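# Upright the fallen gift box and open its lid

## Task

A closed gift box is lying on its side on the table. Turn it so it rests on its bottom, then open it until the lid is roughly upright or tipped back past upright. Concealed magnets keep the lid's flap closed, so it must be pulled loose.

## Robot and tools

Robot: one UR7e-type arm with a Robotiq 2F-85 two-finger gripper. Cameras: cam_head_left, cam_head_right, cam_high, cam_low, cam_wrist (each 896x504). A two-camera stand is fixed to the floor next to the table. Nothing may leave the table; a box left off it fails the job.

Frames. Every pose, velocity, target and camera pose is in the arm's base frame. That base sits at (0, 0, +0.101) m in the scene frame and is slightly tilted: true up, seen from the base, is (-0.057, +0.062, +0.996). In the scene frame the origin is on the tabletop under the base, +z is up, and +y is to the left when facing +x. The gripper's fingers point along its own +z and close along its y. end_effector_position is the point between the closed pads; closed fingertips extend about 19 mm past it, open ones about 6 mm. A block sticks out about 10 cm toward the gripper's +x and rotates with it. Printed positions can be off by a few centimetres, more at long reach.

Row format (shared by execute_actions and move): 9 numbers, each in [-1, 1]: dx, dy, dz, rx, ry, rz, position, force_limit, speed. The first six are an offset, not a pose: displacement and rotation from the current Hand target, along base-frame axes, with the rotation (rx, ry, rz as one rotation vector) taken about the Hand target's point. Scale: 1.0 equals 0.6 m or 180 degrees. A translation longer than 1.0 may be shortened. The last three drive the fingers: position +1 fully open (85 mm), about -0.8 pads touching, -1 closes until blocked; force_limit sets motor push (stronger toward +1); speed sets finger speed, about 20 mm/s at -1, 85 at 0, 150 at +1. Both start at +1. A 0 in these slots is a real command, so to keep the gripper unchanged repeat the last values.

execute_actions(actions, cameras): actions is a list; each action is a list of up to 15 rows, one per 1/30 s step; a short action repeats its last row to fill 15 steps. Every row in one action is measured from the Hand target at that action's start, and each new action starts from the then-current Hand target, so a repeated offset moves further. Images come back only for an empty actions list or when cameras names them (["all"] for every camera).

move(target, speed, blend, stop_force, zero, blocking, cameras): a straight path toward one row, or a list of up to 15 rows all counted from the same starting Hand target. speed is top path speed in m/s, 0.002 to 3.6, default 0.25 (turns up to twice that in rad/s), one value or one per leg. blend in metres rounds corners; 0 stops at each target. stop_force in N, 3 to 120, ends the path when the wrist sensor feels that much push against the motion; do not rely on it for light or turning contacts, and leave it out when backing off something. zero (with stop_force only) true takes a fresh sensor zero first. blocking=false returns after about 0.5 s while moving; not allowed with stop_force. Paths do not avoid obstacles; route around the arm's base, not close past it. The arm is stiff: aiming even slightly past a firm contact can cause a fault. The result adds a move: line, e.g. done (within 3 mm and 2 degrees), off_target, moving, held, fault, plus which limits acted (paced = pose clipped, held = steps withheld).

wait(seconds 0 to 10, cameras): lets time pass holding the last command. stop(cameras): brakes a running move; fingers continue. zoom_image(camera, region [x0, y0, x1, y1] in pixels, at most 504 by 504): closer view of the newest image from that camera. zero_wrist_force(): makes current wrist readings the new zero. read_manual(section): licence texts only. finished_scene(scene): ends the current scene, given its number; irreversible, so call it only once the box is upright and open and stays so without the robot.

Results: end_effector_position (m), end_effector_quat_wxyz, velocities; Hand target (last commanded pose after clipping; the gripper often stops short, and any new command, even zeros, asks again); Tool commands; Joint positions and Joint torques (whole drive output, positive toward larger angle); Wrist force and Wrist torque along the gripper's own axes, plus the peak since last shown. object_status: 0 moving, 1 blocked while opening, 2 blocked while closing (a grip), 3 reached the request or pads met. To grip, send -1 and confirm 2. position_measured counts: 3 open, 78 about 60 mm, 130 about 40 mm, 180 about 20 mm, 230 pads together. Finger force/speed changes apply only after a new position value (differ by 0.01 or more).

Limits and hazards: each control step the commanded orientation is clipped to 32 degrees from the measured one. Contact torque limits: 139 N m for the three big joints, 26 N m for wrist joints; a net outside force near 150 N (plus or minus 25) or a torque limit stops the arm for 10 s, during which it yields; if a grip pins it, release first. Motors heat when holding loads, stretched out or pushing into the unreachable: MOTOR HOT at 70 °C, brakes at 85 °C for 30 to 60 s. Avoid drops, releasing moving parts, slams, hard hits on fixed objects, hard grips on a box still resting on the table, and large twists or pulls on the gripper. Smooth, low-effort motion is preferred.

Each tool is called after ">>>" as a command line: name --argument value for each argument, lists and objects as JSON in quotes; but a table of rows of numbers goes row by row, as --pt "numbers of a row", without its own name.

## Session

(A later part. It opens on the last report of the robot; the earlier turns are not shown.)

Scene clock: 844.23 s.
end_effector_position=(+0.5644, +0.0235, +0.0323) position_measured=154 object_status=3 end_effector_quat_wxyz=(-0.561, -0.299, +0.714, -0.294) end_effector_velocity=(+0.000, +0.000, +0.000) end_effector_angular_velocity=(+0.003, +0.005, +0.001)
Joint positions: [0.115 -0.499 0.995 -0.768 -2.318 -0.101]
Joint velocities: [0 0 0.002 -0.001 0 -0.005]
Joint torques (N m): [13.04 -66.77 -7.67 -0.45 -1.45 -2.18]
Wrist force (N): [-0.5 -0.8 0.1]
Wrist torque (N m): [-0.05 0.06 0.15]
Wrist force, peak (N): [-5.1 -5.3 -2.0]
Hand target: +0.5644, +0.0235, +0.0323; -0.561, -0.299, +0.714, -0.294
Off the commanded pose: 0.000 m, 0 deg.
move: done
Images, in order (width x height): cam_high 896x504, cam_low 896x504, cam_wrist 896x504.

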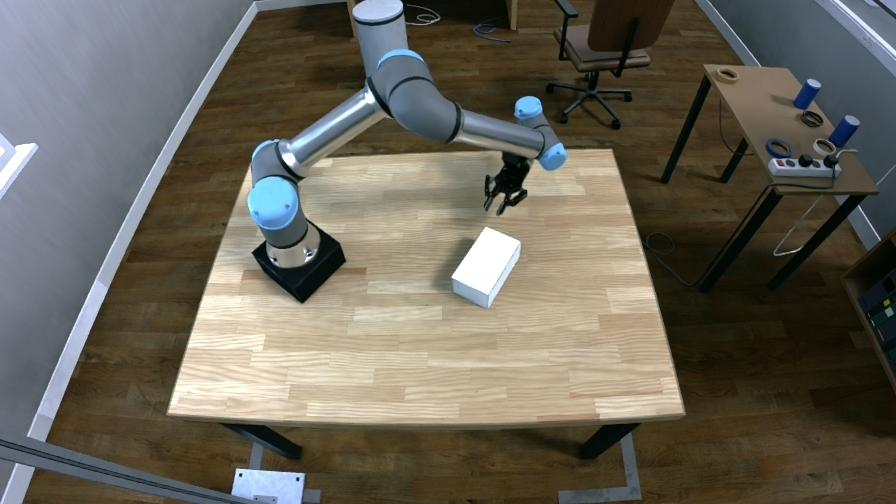

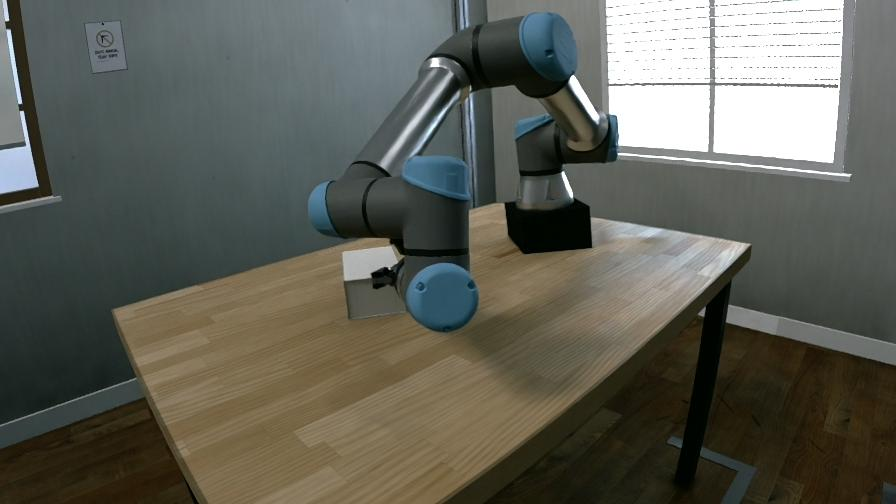

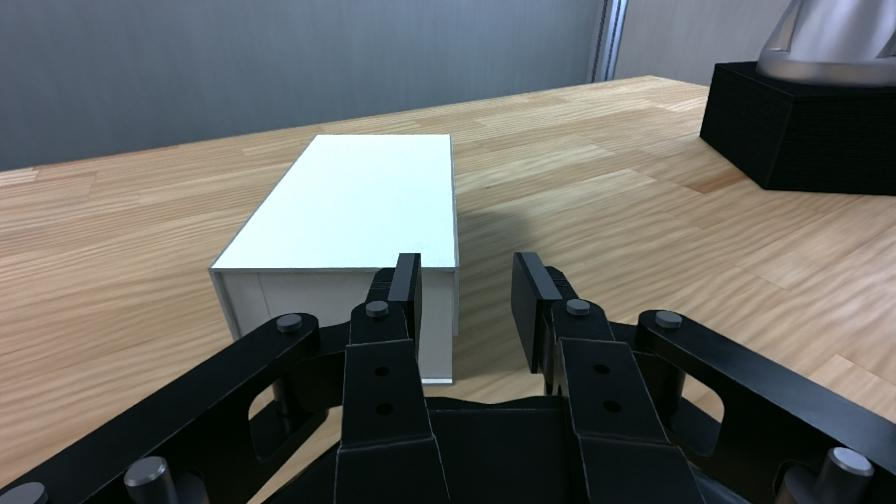

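>>> move --pt "-0.0082 -0.0252 -0.063 0 0 0 -0.2 -1 0" --pt "-0.0315 -0.0535 -0.0705 0 0 0 -0.2 -1 0" --speed '[0.15, 0.06]' --blend '[0.01, 0]' --cameras '["cam_wrist", "cam_head_left"]'

>>> zoom_image --camera "cam_wrist" --region '[340, 180, 590, 410]'

Scene clock: 902.73 s.
end_effector_position=(+0.5456, -0.0086, -0.0100) position_measured=154 object_status=3 end_effector_quat_wxyz=(-0.561, -0.299, +0.714, -0.294)
Joint positions: [0.073 -0.502 1.13 -0.912 -2.357 -0.117]
Joint torques (N m): [-4.87 -64.5 -5.32 -0.5 -1.34 -2.36]
Wrist force (N): [-0.3 -0.9 0.2]
Wrist torque (N m): [-0.05 0.03 0.14]
Wrist force, peak (N): [-1.2 -0.9 0.5]
Hand target: +0.5455, -0.0086, -0.0100; -0.561, -0.299, +0.714, -0.294
Off the commanded pose: 0.000 m, 0 deg.
move: done
Images, in order (width x height): cam_head_left 896x504, cam_wrist 896x504.

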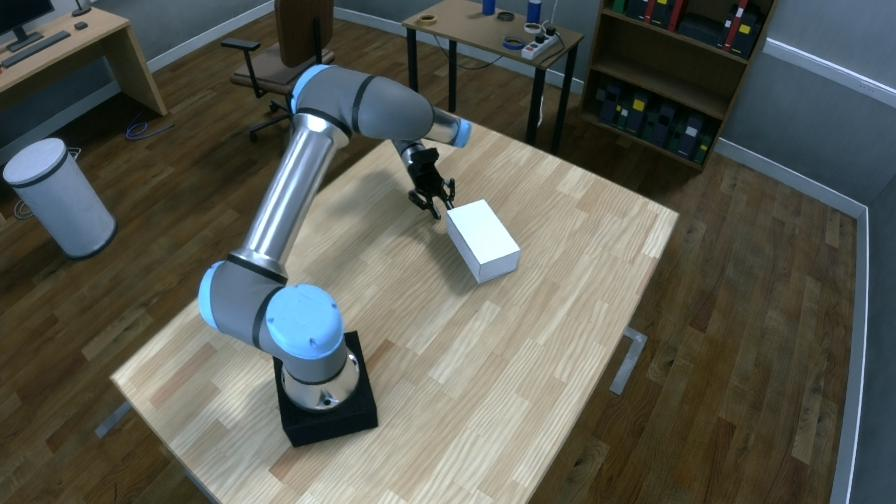

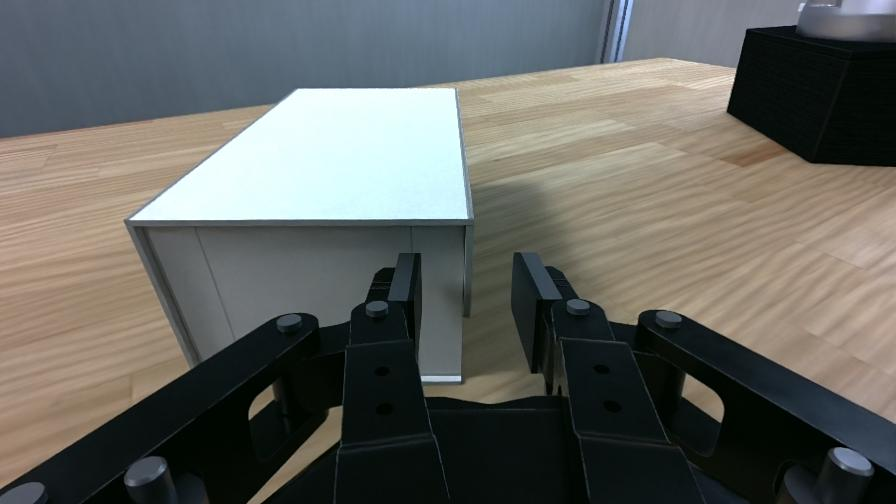

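Scaled by 2.016 from the camera's 896x504 image, which has a finer 1280x720 frame.

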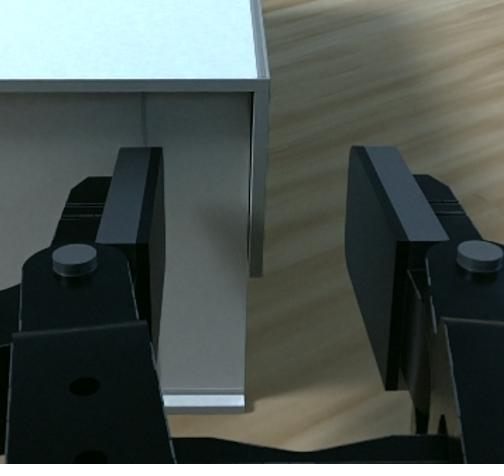

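>>> move --target '[0, 0, 0, 0, 0, 0, -1, -1, -1]' --cameras '["cam_wrist"]'

>>> zoom_image --camera "cam_wrist" --region '[340, 180, 590, 410]'

Scene clock: 919.30 s.
end_effector_position=(+0.5455, -0.0086, -0.0100) position_measured=230 object_status=0 end_effector_quat_wxyz=(-0.561, -0.299, +0.714, -0.294)
Joint positions: [0.073 -0.502 1.131 -0.912 -2.357 -0.117]
Joint torques (N m): [-4.4 -65.02 -5.55 -0.22 -1.3 -2.2]
Wrist force (N): [-0.3 -0.7 0.1]
Wrist torque (N m): [-0.01 0.03 0.14]
Wrist force, peak (N): [-0.8 -1.0 0.2]
Hand target: +0.5455, -0.0086, -0.0100; -0.561, -0.299, +0.714, -0.294
Off the commanded pose: 0.000 m, 0 deg.
move: done
Images, in order (width x height): cam_wrist 896x504.

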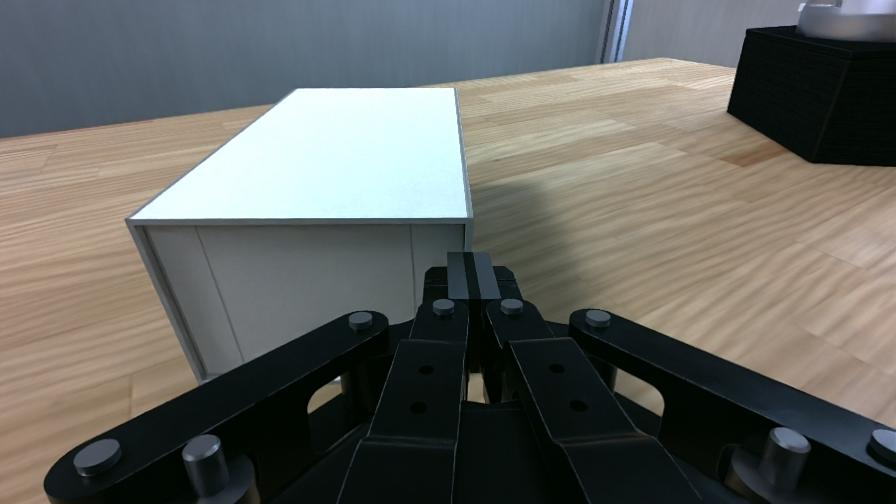

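Scaled by 2.016 from the camera's 896x504 image, which has a finer 1280x720 frame.

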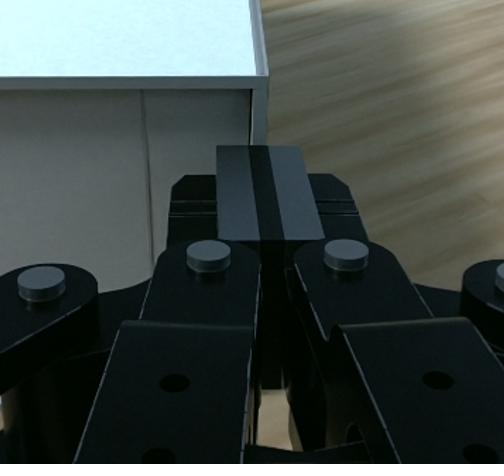

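>>> move --pt "0 0 0 0 0 0 -0.376 -1 0" --pt "-0.0065 -0.0076 0.0001 0 0 0 -0.376 -1 0" --pt "-0.0065 -0.0076 0.0001 0 0 0 -1 -1 -1" --speed 0.05 --cameras '["cam_wrist"]'

>>> zoom_image --camera "cam_wrist" --region '[340, 180, 590, 410]'

Scene clock: 955.40 s.
end_effector_position=(+0.5416, -0.0132, -0.0100) position_measured=227 object_status=0 end_effector_quat_wxyz=(-0.561, -0.299, +0.714, -0.294)
Joint positions: [0.067 -0.513 1.154 -0.926 -2.363 -0.119]
Joint torques (N m): [-5.48 -64.47 -5.69 -0.51 -1.47 -2.25]
Wrist force (N): [-0.4 -0.7 0.6]
Wrist torque (N m): [-0.02 0.01 0.15]
Wrist force, peak (N): [-0.9 -0.6 0.7]
Hand target: +0.5416, -0.0132, -0.0100; -0.561, -0.299, +0.714, -0.294
Off the commanded pose: 0.000 m, 0 deg.
move: done
Images, in order (width x height): cam_wrist 896x504.

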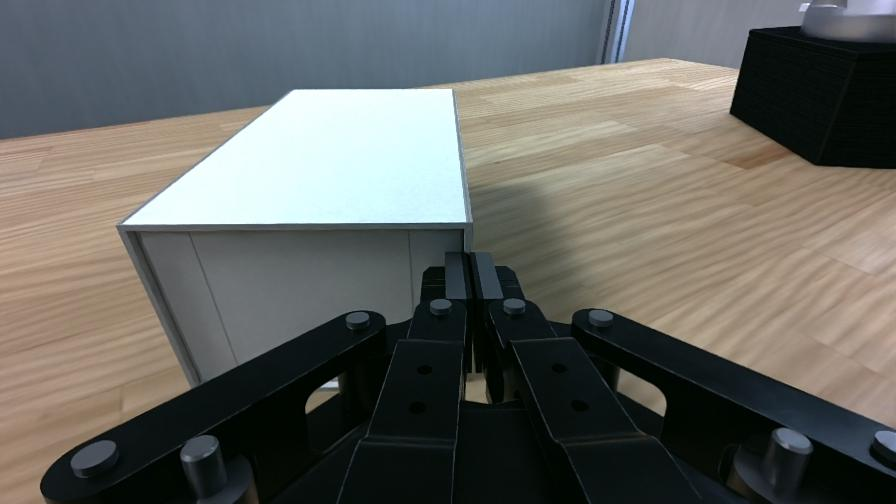

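Scaled by 2.016 from the camera's 896x504 image, which has a finer 1280x720 frame.

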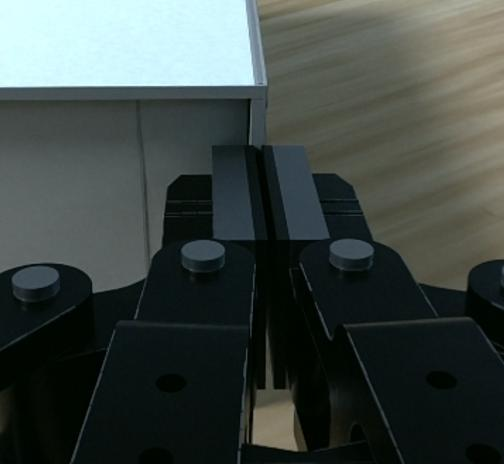

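>>> move --pt "-0.0078 0.0068 0.0005 0.0543 0.0632 -0.0008 -1 -1 -1" --pt "-0.0155 0.0133 0.0037 0.1087 0.1263 -0.0017 -1 -1 -1" --speed 0.15 --blend '[0.003, 0]' --cameras '["cam_wrist", "cam_head_left"]'

>>> zoom_image --camera "cam_wrist" --region '[280, 120, 590, 410]'

Scene clock: 988.43 s.
end_effector_position=(+0.5323, -0.0052, -0.0077) position_measured=227 object_status=2 end_effector_quat_wxyz=(+0.632, +0.439, -0.630, +0.104)
Joint positions: [0.053 -0.483 1.093 -0.848 -2.276 -0.602]
Joint torques (N m): [-5.15 -48.81 -28.66 2.68 1.25 -2.5]
Wrist force (N): [-0.8 0.5 0.4]
Wrist torque (N m): [0.14 0.08 0.02]
Wrist force, peak (N): [-0.9 -1.0 0.7]
Hand target: +0.5323, -0.0052, -0.0077; +0.632, +0.439, -0.630, +0.104
Off the commanded pose: 0.000 m, 0 deg.
move: done
Images, in order (width x height): cam_head_left 896x504, cam_wrist 896x504.

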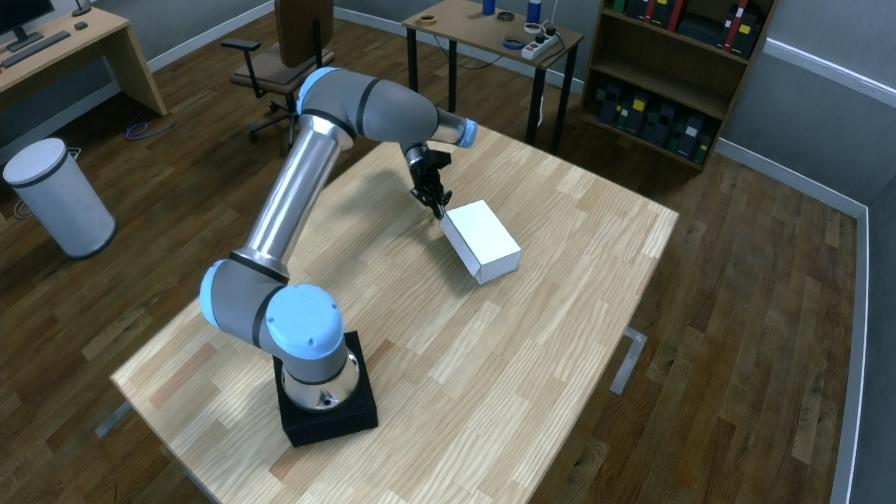

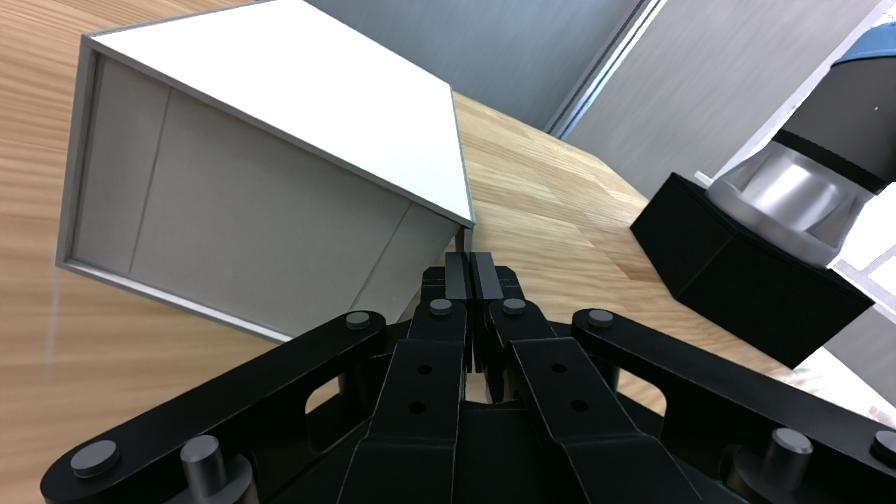

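Scaled by 1.626 from the camera's 896x504 image, which has a finer 1280x720 frame.

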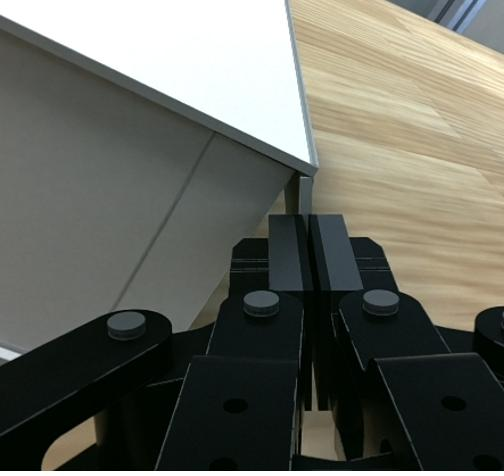

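>>> move --pt "-0.0003 0.0015 0.0832 0.0724 0.0842 -0.0011 -1 -1 -1" --pt "0.0252 -0.0195 0.1582 0.1449 0.1684 -0.0022 -1 -1 -1" --speed 0.15 --blend '[0.01, 0]' --cameras '["cam_wrist", "cam_head_left", "cam_high"]'

Scene clock: 1039.27 s.
end_effector_position=(+0.5474, -0.0169, +0.0871) position_measured=227 object_status=2 end_effector_quat_wxyz=(+0.660, +0.579, -0.453, -0.159)
Joint positions: [0.012 -0.477 0.871 -0.495 -2.227 -1.205]
Joint torques (N m): [-4.91 -50.77 -29.15 3.48 1.39 -2.44]
Wrist force (N): [-2.1 1.5 -0.1]
Wrist torque (N m): [0.23 0.17 -0.06]
Wrist force, peak (N): [-2.2 2.0 -0.5]
Hand target: +0.5474, -0.0169, +0.0872; +0.660, +0.579, -0.453, -0.159
Off the commanded pose: 0.000 m, 0 deg.
move: done
Images, in order (width x height): cam_head_left 896x504, cam_high 896x504, cam_wrist 896x504.

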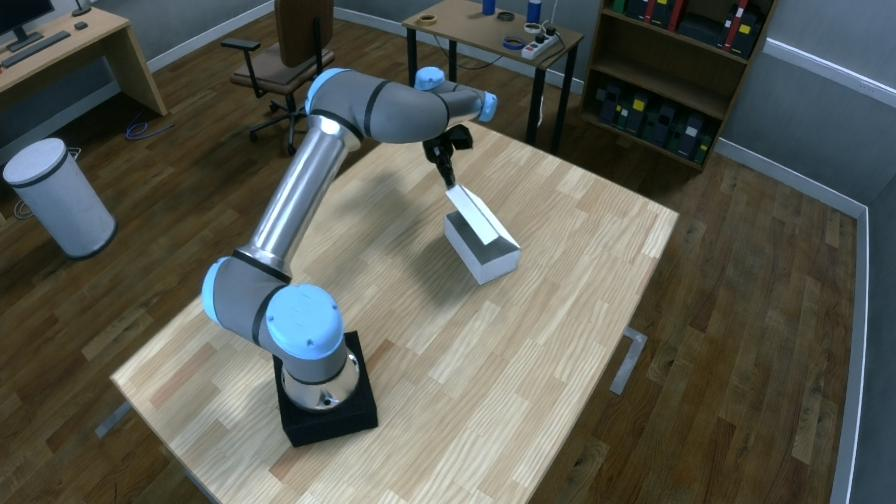

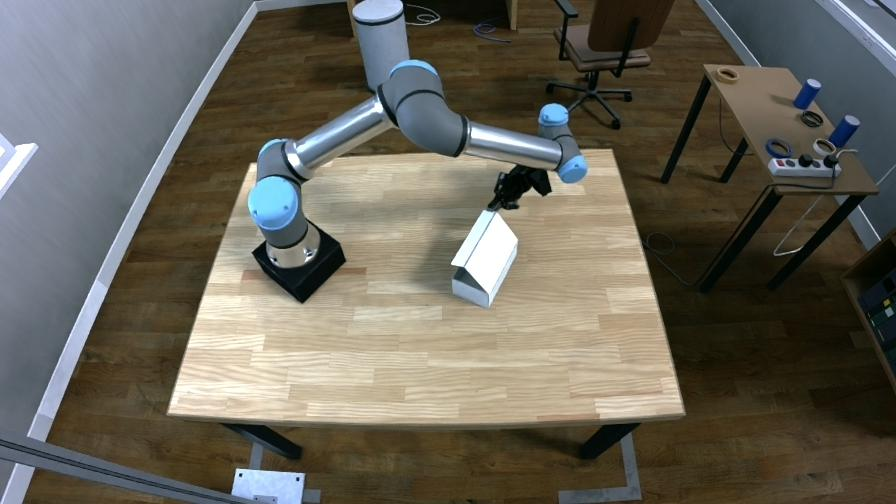

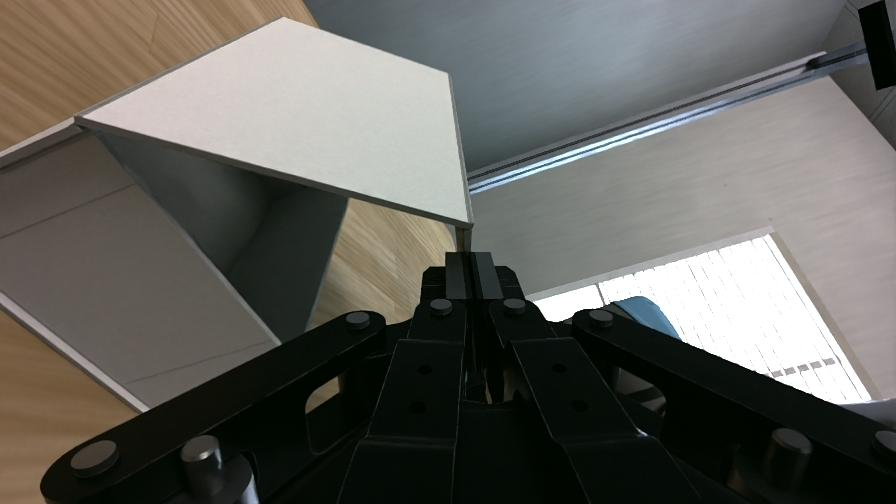

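>>> move --pt "0.0462 -0.039 0.054 0.0724 0.0842 -0.0011 -1 -1 -1" --pt "0.1045 -0.0887 0.0777 0.1449 0.1684 -0.0022 -1 -1 -1" --speed 0.15 --blend '[0.01, 0]' --cameras '["cam_wrist", "cam_head_left", "cam_low"]'

>>> zoom_image --camera "cam_low" --region '[280, 160, 480, 340]'

Scene clock: 1058.47 s.
end_effector_position=(+0.5992, -0.0616, +0.1295) position_measured=227 object_status=2 end_effector_quat_wxyz=(+0.619, +0.645, -0.256, -0.367)
Joint positions: [-0.047 -0.247 0.365 -0.071 -2.276 -1.698]
Joint torques (N m): [13.28 -73.91 -9.72 0.5 1.66 2.51]
Wrist force (N): [-4.4 1.9 -0.8]
Wrist torque (N m): [0.17 0.38 -0.07]
Wrist force, peak (N): [-4.1 4.1 -0.6]
Hand target: +0.5992, -0.0616, +0.1294; +0.619, +0.645, -0.256, -0.367 (not the last commanded pose)
Off the commanded pose: 0.015 m, 6 deg.
move: held (a check stopped the path); path passed 1 of 2 targets; limits=held
pose unreachable: on one or more control steps of this call, first in action 0 (counted from 0), an arm could not follow its commanded pose, so it was not sent that pose on those steps. It may still have moved: this result reports where it is.
cause: moving toward the commanded pose would bring two parts of the arm too close to each other (its gripper and another part of the arm, with joints 4 (wrist 1) to 6 (wrist 3) between them, 10 mm apart when it was first held).
Images, in order (width x height): cam_head_left 896x504, cam_low 896x504, cam_wrist 896x504.

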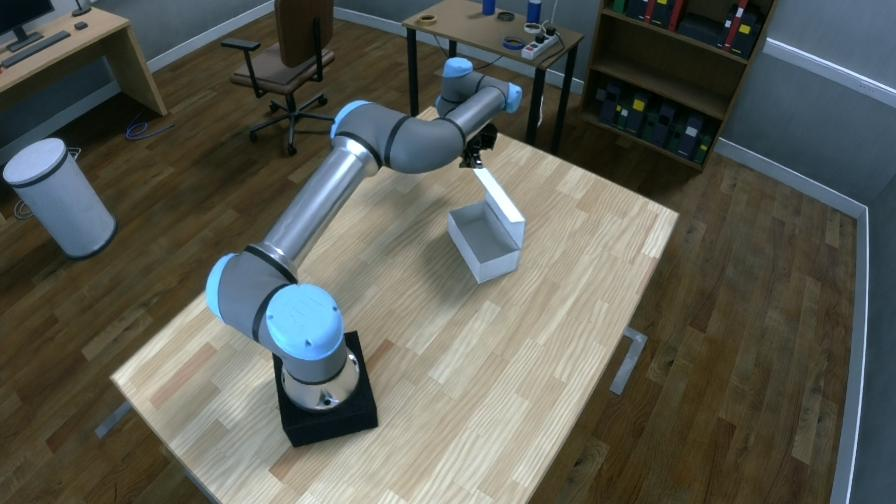

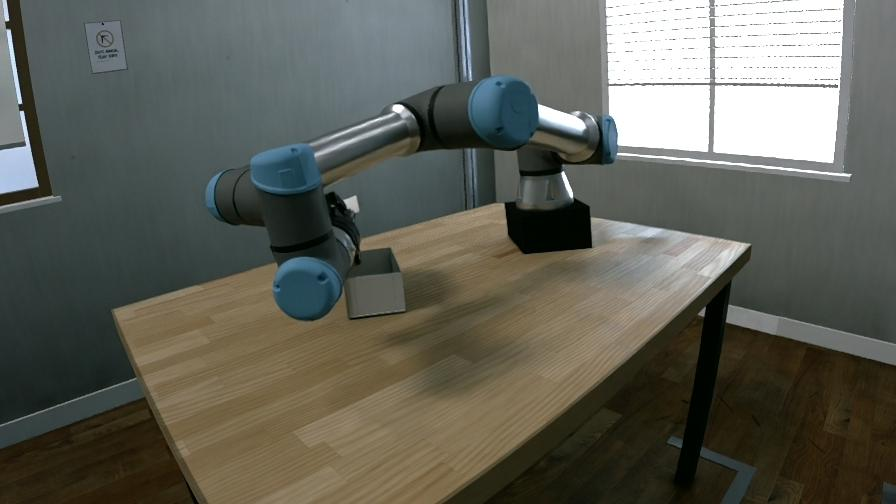

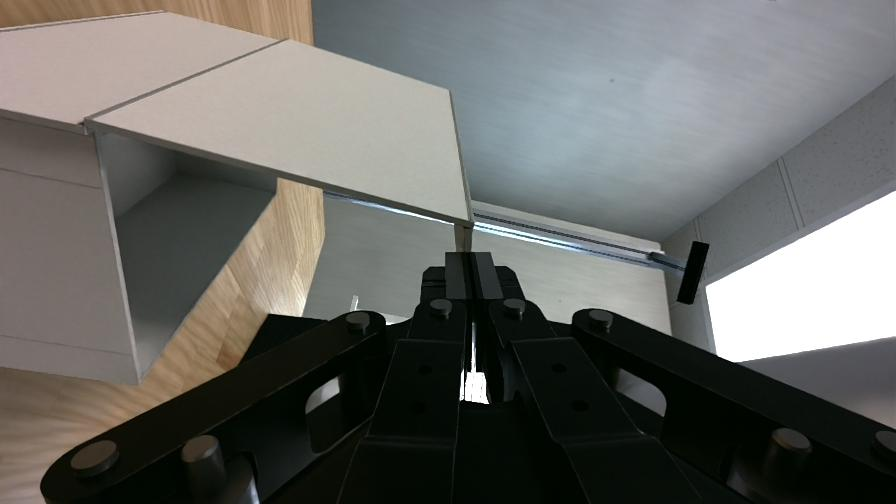

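Scaled by 2.520 from the camera's 896x504 image, which has a finer 1280x720 frame.

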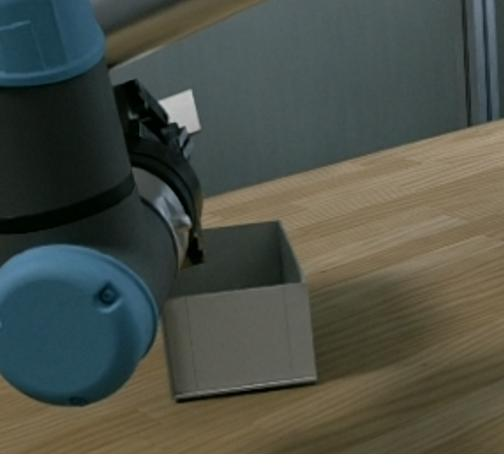

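>>> move --target '[0.0462, -0.0397, -0.0065, -0.0507, -0.059, 0.0008, -1, -1, -1]' --speed 0.12 --cameras '["cam_wrist", "cam_head_left", "cam_high"]'

Scene clock: 1085.30 s.
end_effector_position=(+0.6107, -0.0720, +0.1276) position_measured=227 object_status=2 end_effector_quat_wxyz=(+0.630, +0.639, -0.292, -0.330)
Joint positions: [-0.059 -0.193 0.244 -0.035 -2.29 -1.614]
Joint torques (N m): [12.66 -72.91 -9.99 0.57 1.63 -1.94]
Wrist force (N): [-4.2 1.8 -0.7]
Wrist torque (N m): [0.20 0.36 0.04]
Wrist force, peak (N): [-3.9 4.3 -1.0]
Hand target: +0.6106, -0.0720, +0.1276; +0.630, +0.639, -0.292, -0.330 (not the last commanded pose)
Off the commanded pose: 0.021 m, 8 deg.
move: held (a check stopped the path); limits=held
pose unreachable: on one or more control steps of this call, first in action 0 (counted from 0), an arm could not follow its commanded pose, so it was not sent that pose on those steps. It may still have moved: this result reports where it is.
cause: moving toward the commanded pose would bring two parts of the arm too close to each other (its gripper and another part of the arm, with joints 4 (wrist 1) to 6 (wrist 3) between them, 5 mm apart when it was first held).
Images, in order (width x height): cam_head_left 896x504, cam_high 896x504, cam_wrist 896x504.

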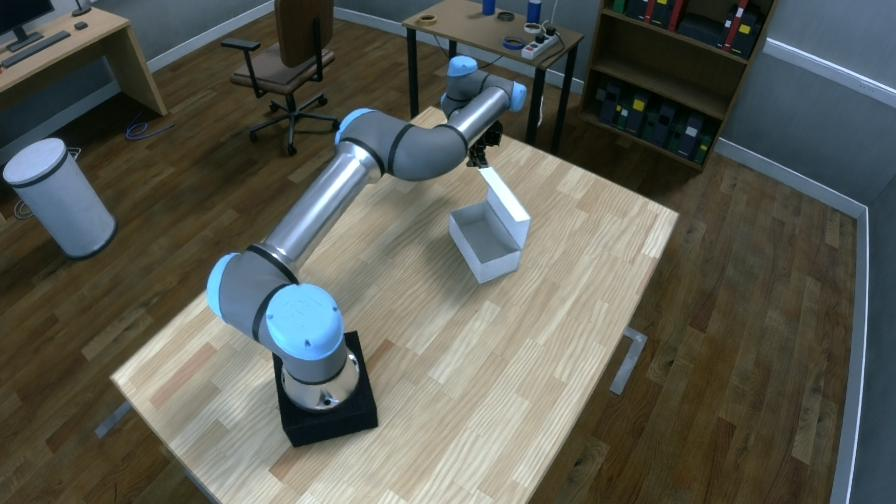

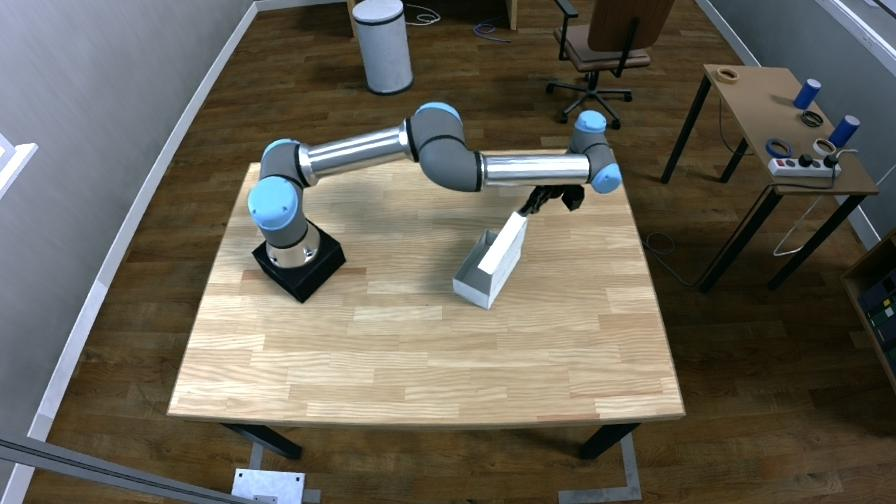

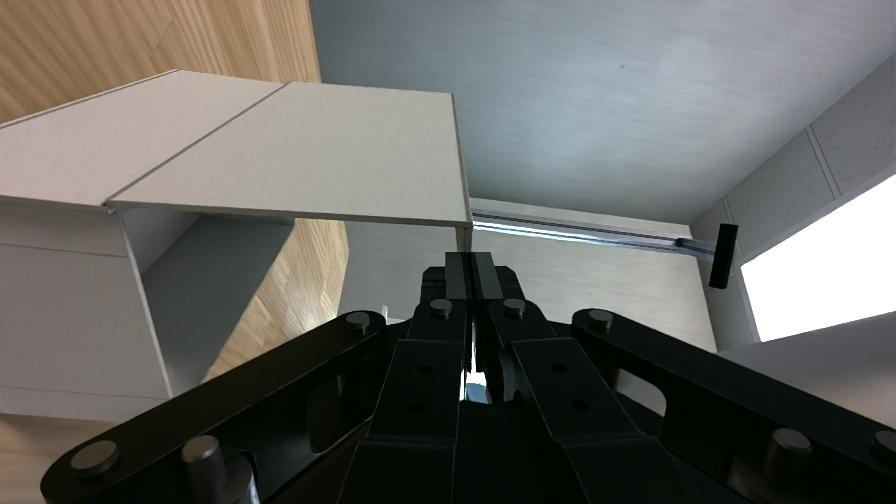

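>>> move --target '[-0.012, 0.0092, 0, -0.0095, 0.0103, 0.166, -1, -1, -1]' --speed 0.15

>>> move --target '[0.0357, -0.0307, -0.0027, 0, 0, 0, -1, -1, -1]' --speed 0.06 --stop_force 6 --cameras '["cam_wrist", "cam_head_left", "cam_high"]'

Scene clock: 1154.50 s.
end_effector_position=(+0.6034, -0.0665, +0.1276) position_measured=227 object_status=2 end_effector_quat_wxyz=(+0.708, +0.678, -0.112, -0.162)
Joint positions: [0.053 -0.532 0.969 -0.309 -2.696 -1.517]
Joint torques (N m): [13.95 -68.89 -8.34 0.03 -0.98 2.57]
Wrist force (N): [-4.7 1.6 -0.1]
Wrist torque (N m): [0.23 0.32 -0.11]
Wrist force, peak (N): [-4.9 1.7 -0.1]
Hand target: +0.6034, -0.0665, +0.1276; +0.708, +0.678, -0.112, -0.162
Off the commanded pose: 0.000 m, 0 deg.
move: done

Scene clock: 1156.20 s.
end_effector_position=(+0.6248, -0.0849, +0.1260) position_measured=227 object_status=2 end_effector_quat_wxyz=(+0.708, +0.678, -0.112, -0.162)
Joint positions: [0.027 -0.482 0.872 -0.255 -2.723 -1.509]
Joint torques (N m): [-5.7 -51.52 -30.96 2.99 -0.9 2.7]
Wrist force (N): [-4.7 1.9 -0.6]
Wrist torque (N m): [0.25 0.31 -0.11]
Wrist force, peak (N): [-5.1 2.1 -1.3]
Hand target: +0.6248, -0.0849, +0.1260; +0.708, +0.678, -0.112, -0.162
Off the commanded pose: 0.000 m, 0 deg.
move: done
Images, in order (width x height): cam_head_left 896x504, cam_high 896x504, cam_wrist 896x504.

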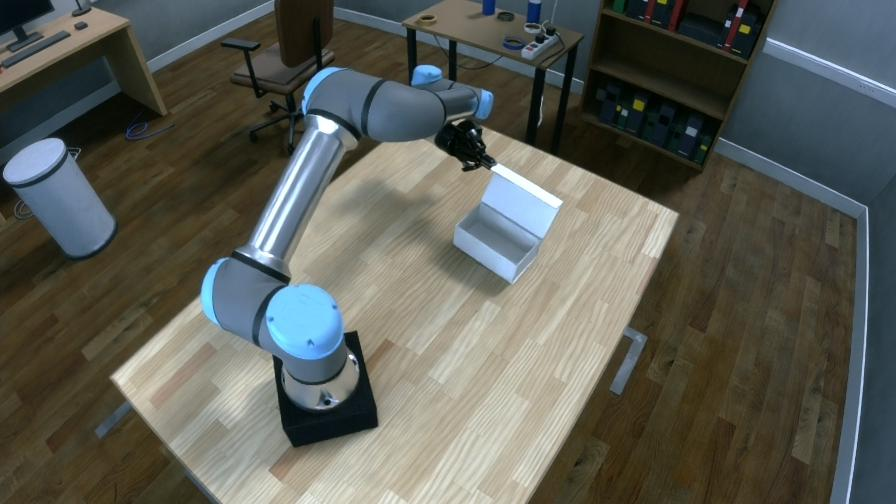

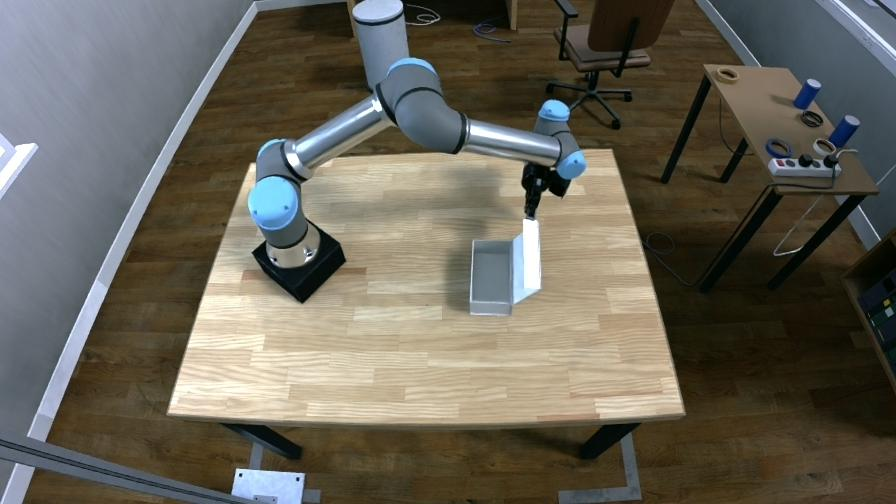

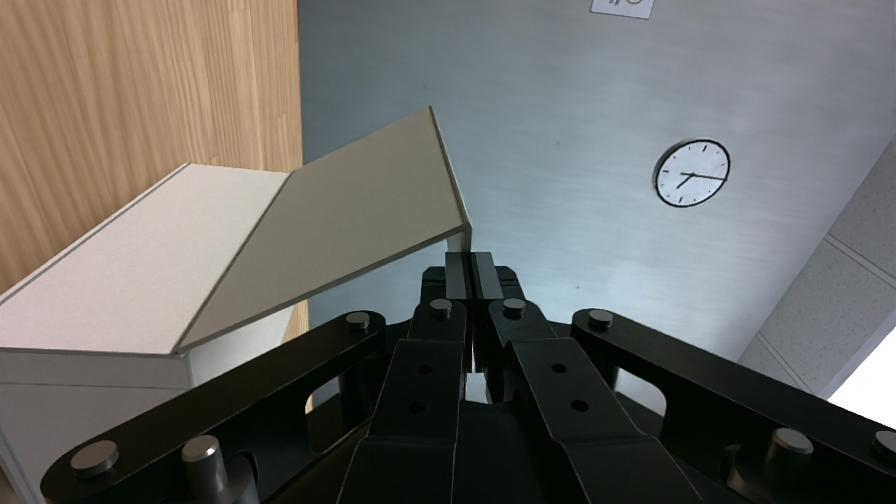

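>>> move --target '[0, 0, 0, 0, 0, 0, -0.62, -1, -1]' --cameras '["cam_wrist", "cam_high"]'

Scene clock: 1166.30 s.
end_effector_position=(+0.6248, -0.0849, +0.1260) position_measured=208 object_status=0 end_effector_quat_wxyz=(+0.708, +0.678, -0.112, -0.162)
Joint positions: [0.027 -0.482 0.872 -0.254 -2.723 -1.509]
Joint torques (N m): [-4.92 -52.12 -30.54 2.86 0.16 2.44]
Wrist force (N): [-4.4 2.2 -0.8]
Wrist torque (N m): [0.27 0.43 -0.08]
Wrist force, peak (N): [-5.0 2.0 -0.6]
Hand target: +0.6248, -0.0849, +0.1260; +0.708, +0.678, -0.112, -0.162
Off the commanded pose: 0.000 m, 0 deg.
move: done
Images, in order (width x height): cam_high 896x504, cam_wrist 896x504.

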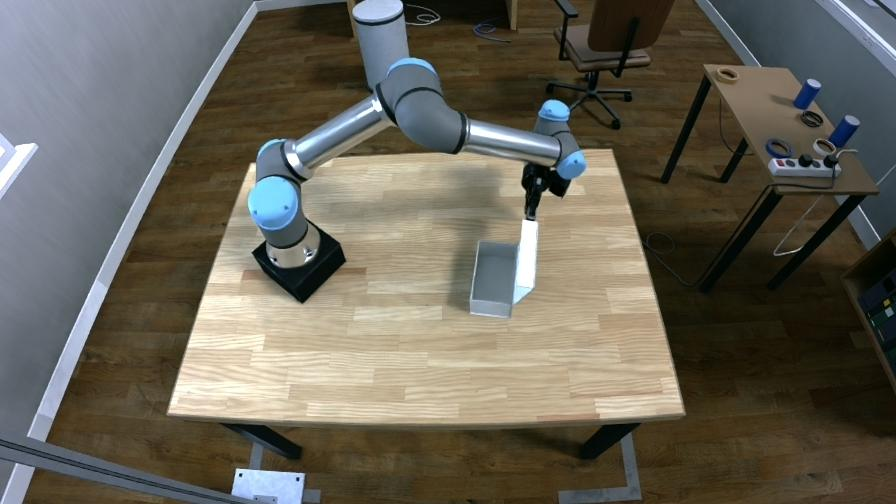

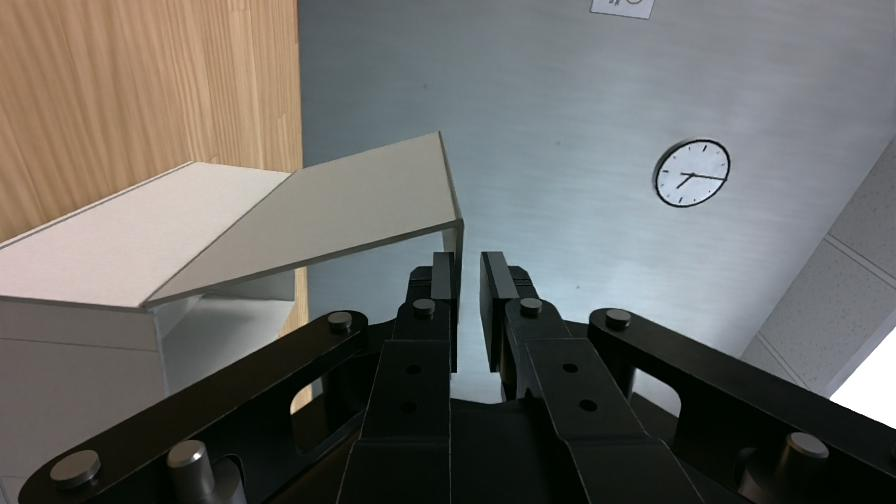

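>>> wait --seconds 0.5 --cameras '["cam_wrist", "cam_head_left"]'

>>> zoom_image --camera "cam_wrist" --region '[380, 180, 560, 400]'

Scene clock: 1174.53 s.
end_effector_position=(+0.6248, -0.0849, +0.1260) position_measured=208 object_status=3 end_effector_quat_wxyz=(+0.708, +0.678, -0.112, -0.162)
Joint positions: [0.027 -0.482 0.872 -0.254 -2.723 -1.509]
Joint torques (N m): [-2.89 -52.99 -28.94 2.83 0.97 1.75]
Wrist force (N): [-4.1 1.7 -0.7]
Wrist torque (N m): [0.20 0.39 -0.08]
Wrist force, peak (N): [-4.3 2.1 -0.8]
Hand target: +0.6248, -0.0849, +0.1260; +0.708, +0.678, -0.112, -0.162
Tool commands: gripper/position=-0.62 gripper/force_limit=-1.0 gripper/speed=-1.0
Off the commanded pose: 0.000 m, 0 deg.
wait: 0.50 s; at rest from the start
Images, in order (width x height): cam_head_left 896x504, cam_wrist 896x504.

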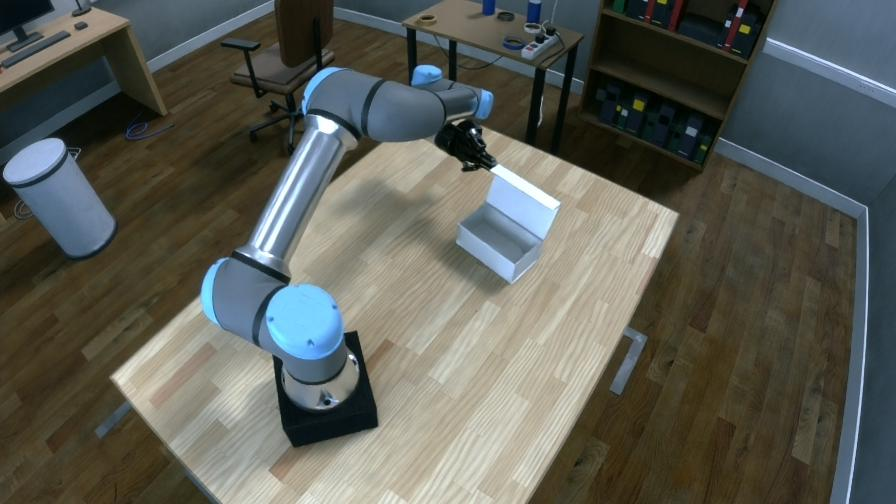

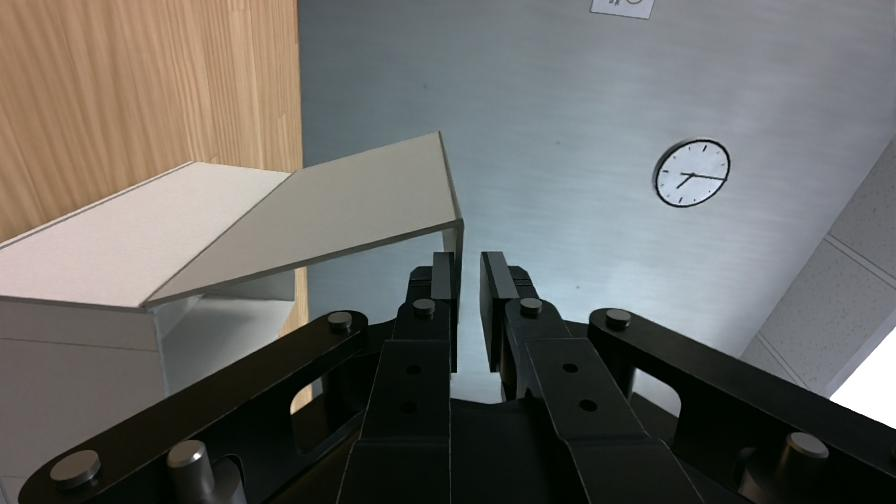

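Scaled by 2.291 from the camera's 896x504 image, which has a finer 1280x720 frame.

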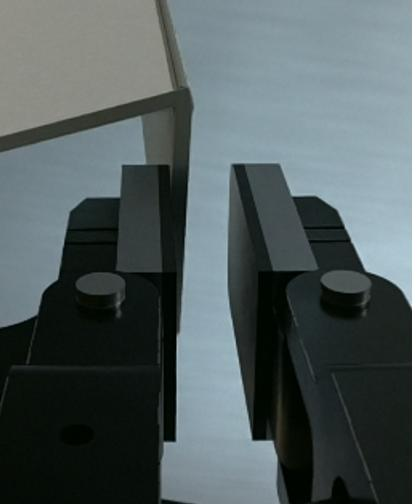

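>>> move --target '[0.0004, -0.0004, -0.0066, 0, 0, 0, -0.62, -1, -1]' --speed 0.04 --cameras '["cam_wrist"]'

>>> zoom_image --camera "cam_wrist" --region '[380, 180, 560, 400]'

Scene clock: 1188.90 s.
end_effector_position=(+0.6251, -0.0851, +0.1223) position_measured=208 object_status=3 end_effector_quat_wxyz=(+0.708, +0.678, -0.112, -0.162)
Joint positions: [0.026 -0.478 0.872 -0.26 -2.723 -1.509]
Joint torques (N m): [-6.06 -51.75 -8.14 -0.02 -0.66 2.51]
Wrist force (N): [-4.0 1.7 -0.6]
Wrist torque (N m): [0.21 0.36 -0.08]
Wrist force, peak (N): [-4.3 2.2 -0.8]
Hand target: +0.6251, -0.0851, +0.1220; +0.708, +0.678, -0.112, -0.162
Off the commanded pose: 0.000 m, 0 deg.
move: done
Images, in order (width x height): cam_wrist 896x504.

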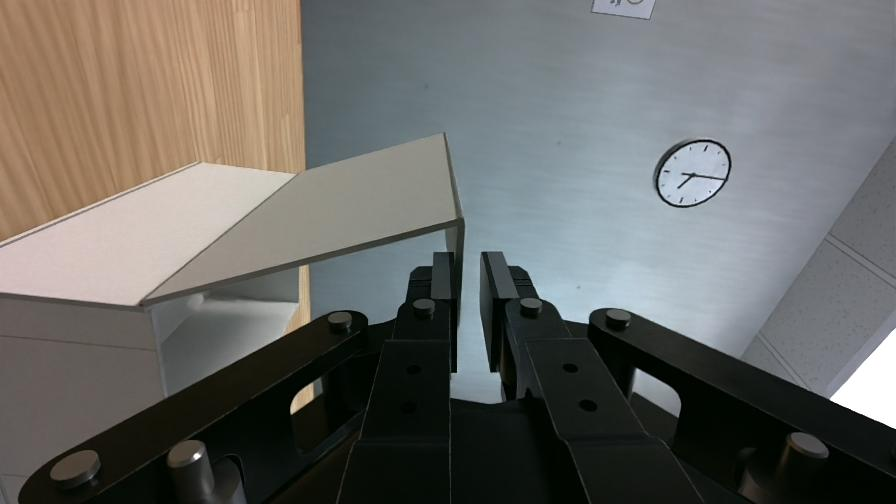

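Scaled by 2.291 from the camera's 896x504 image, which has a finer 1280x720 frame.

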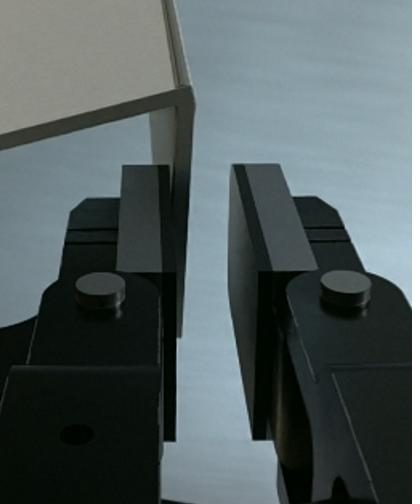

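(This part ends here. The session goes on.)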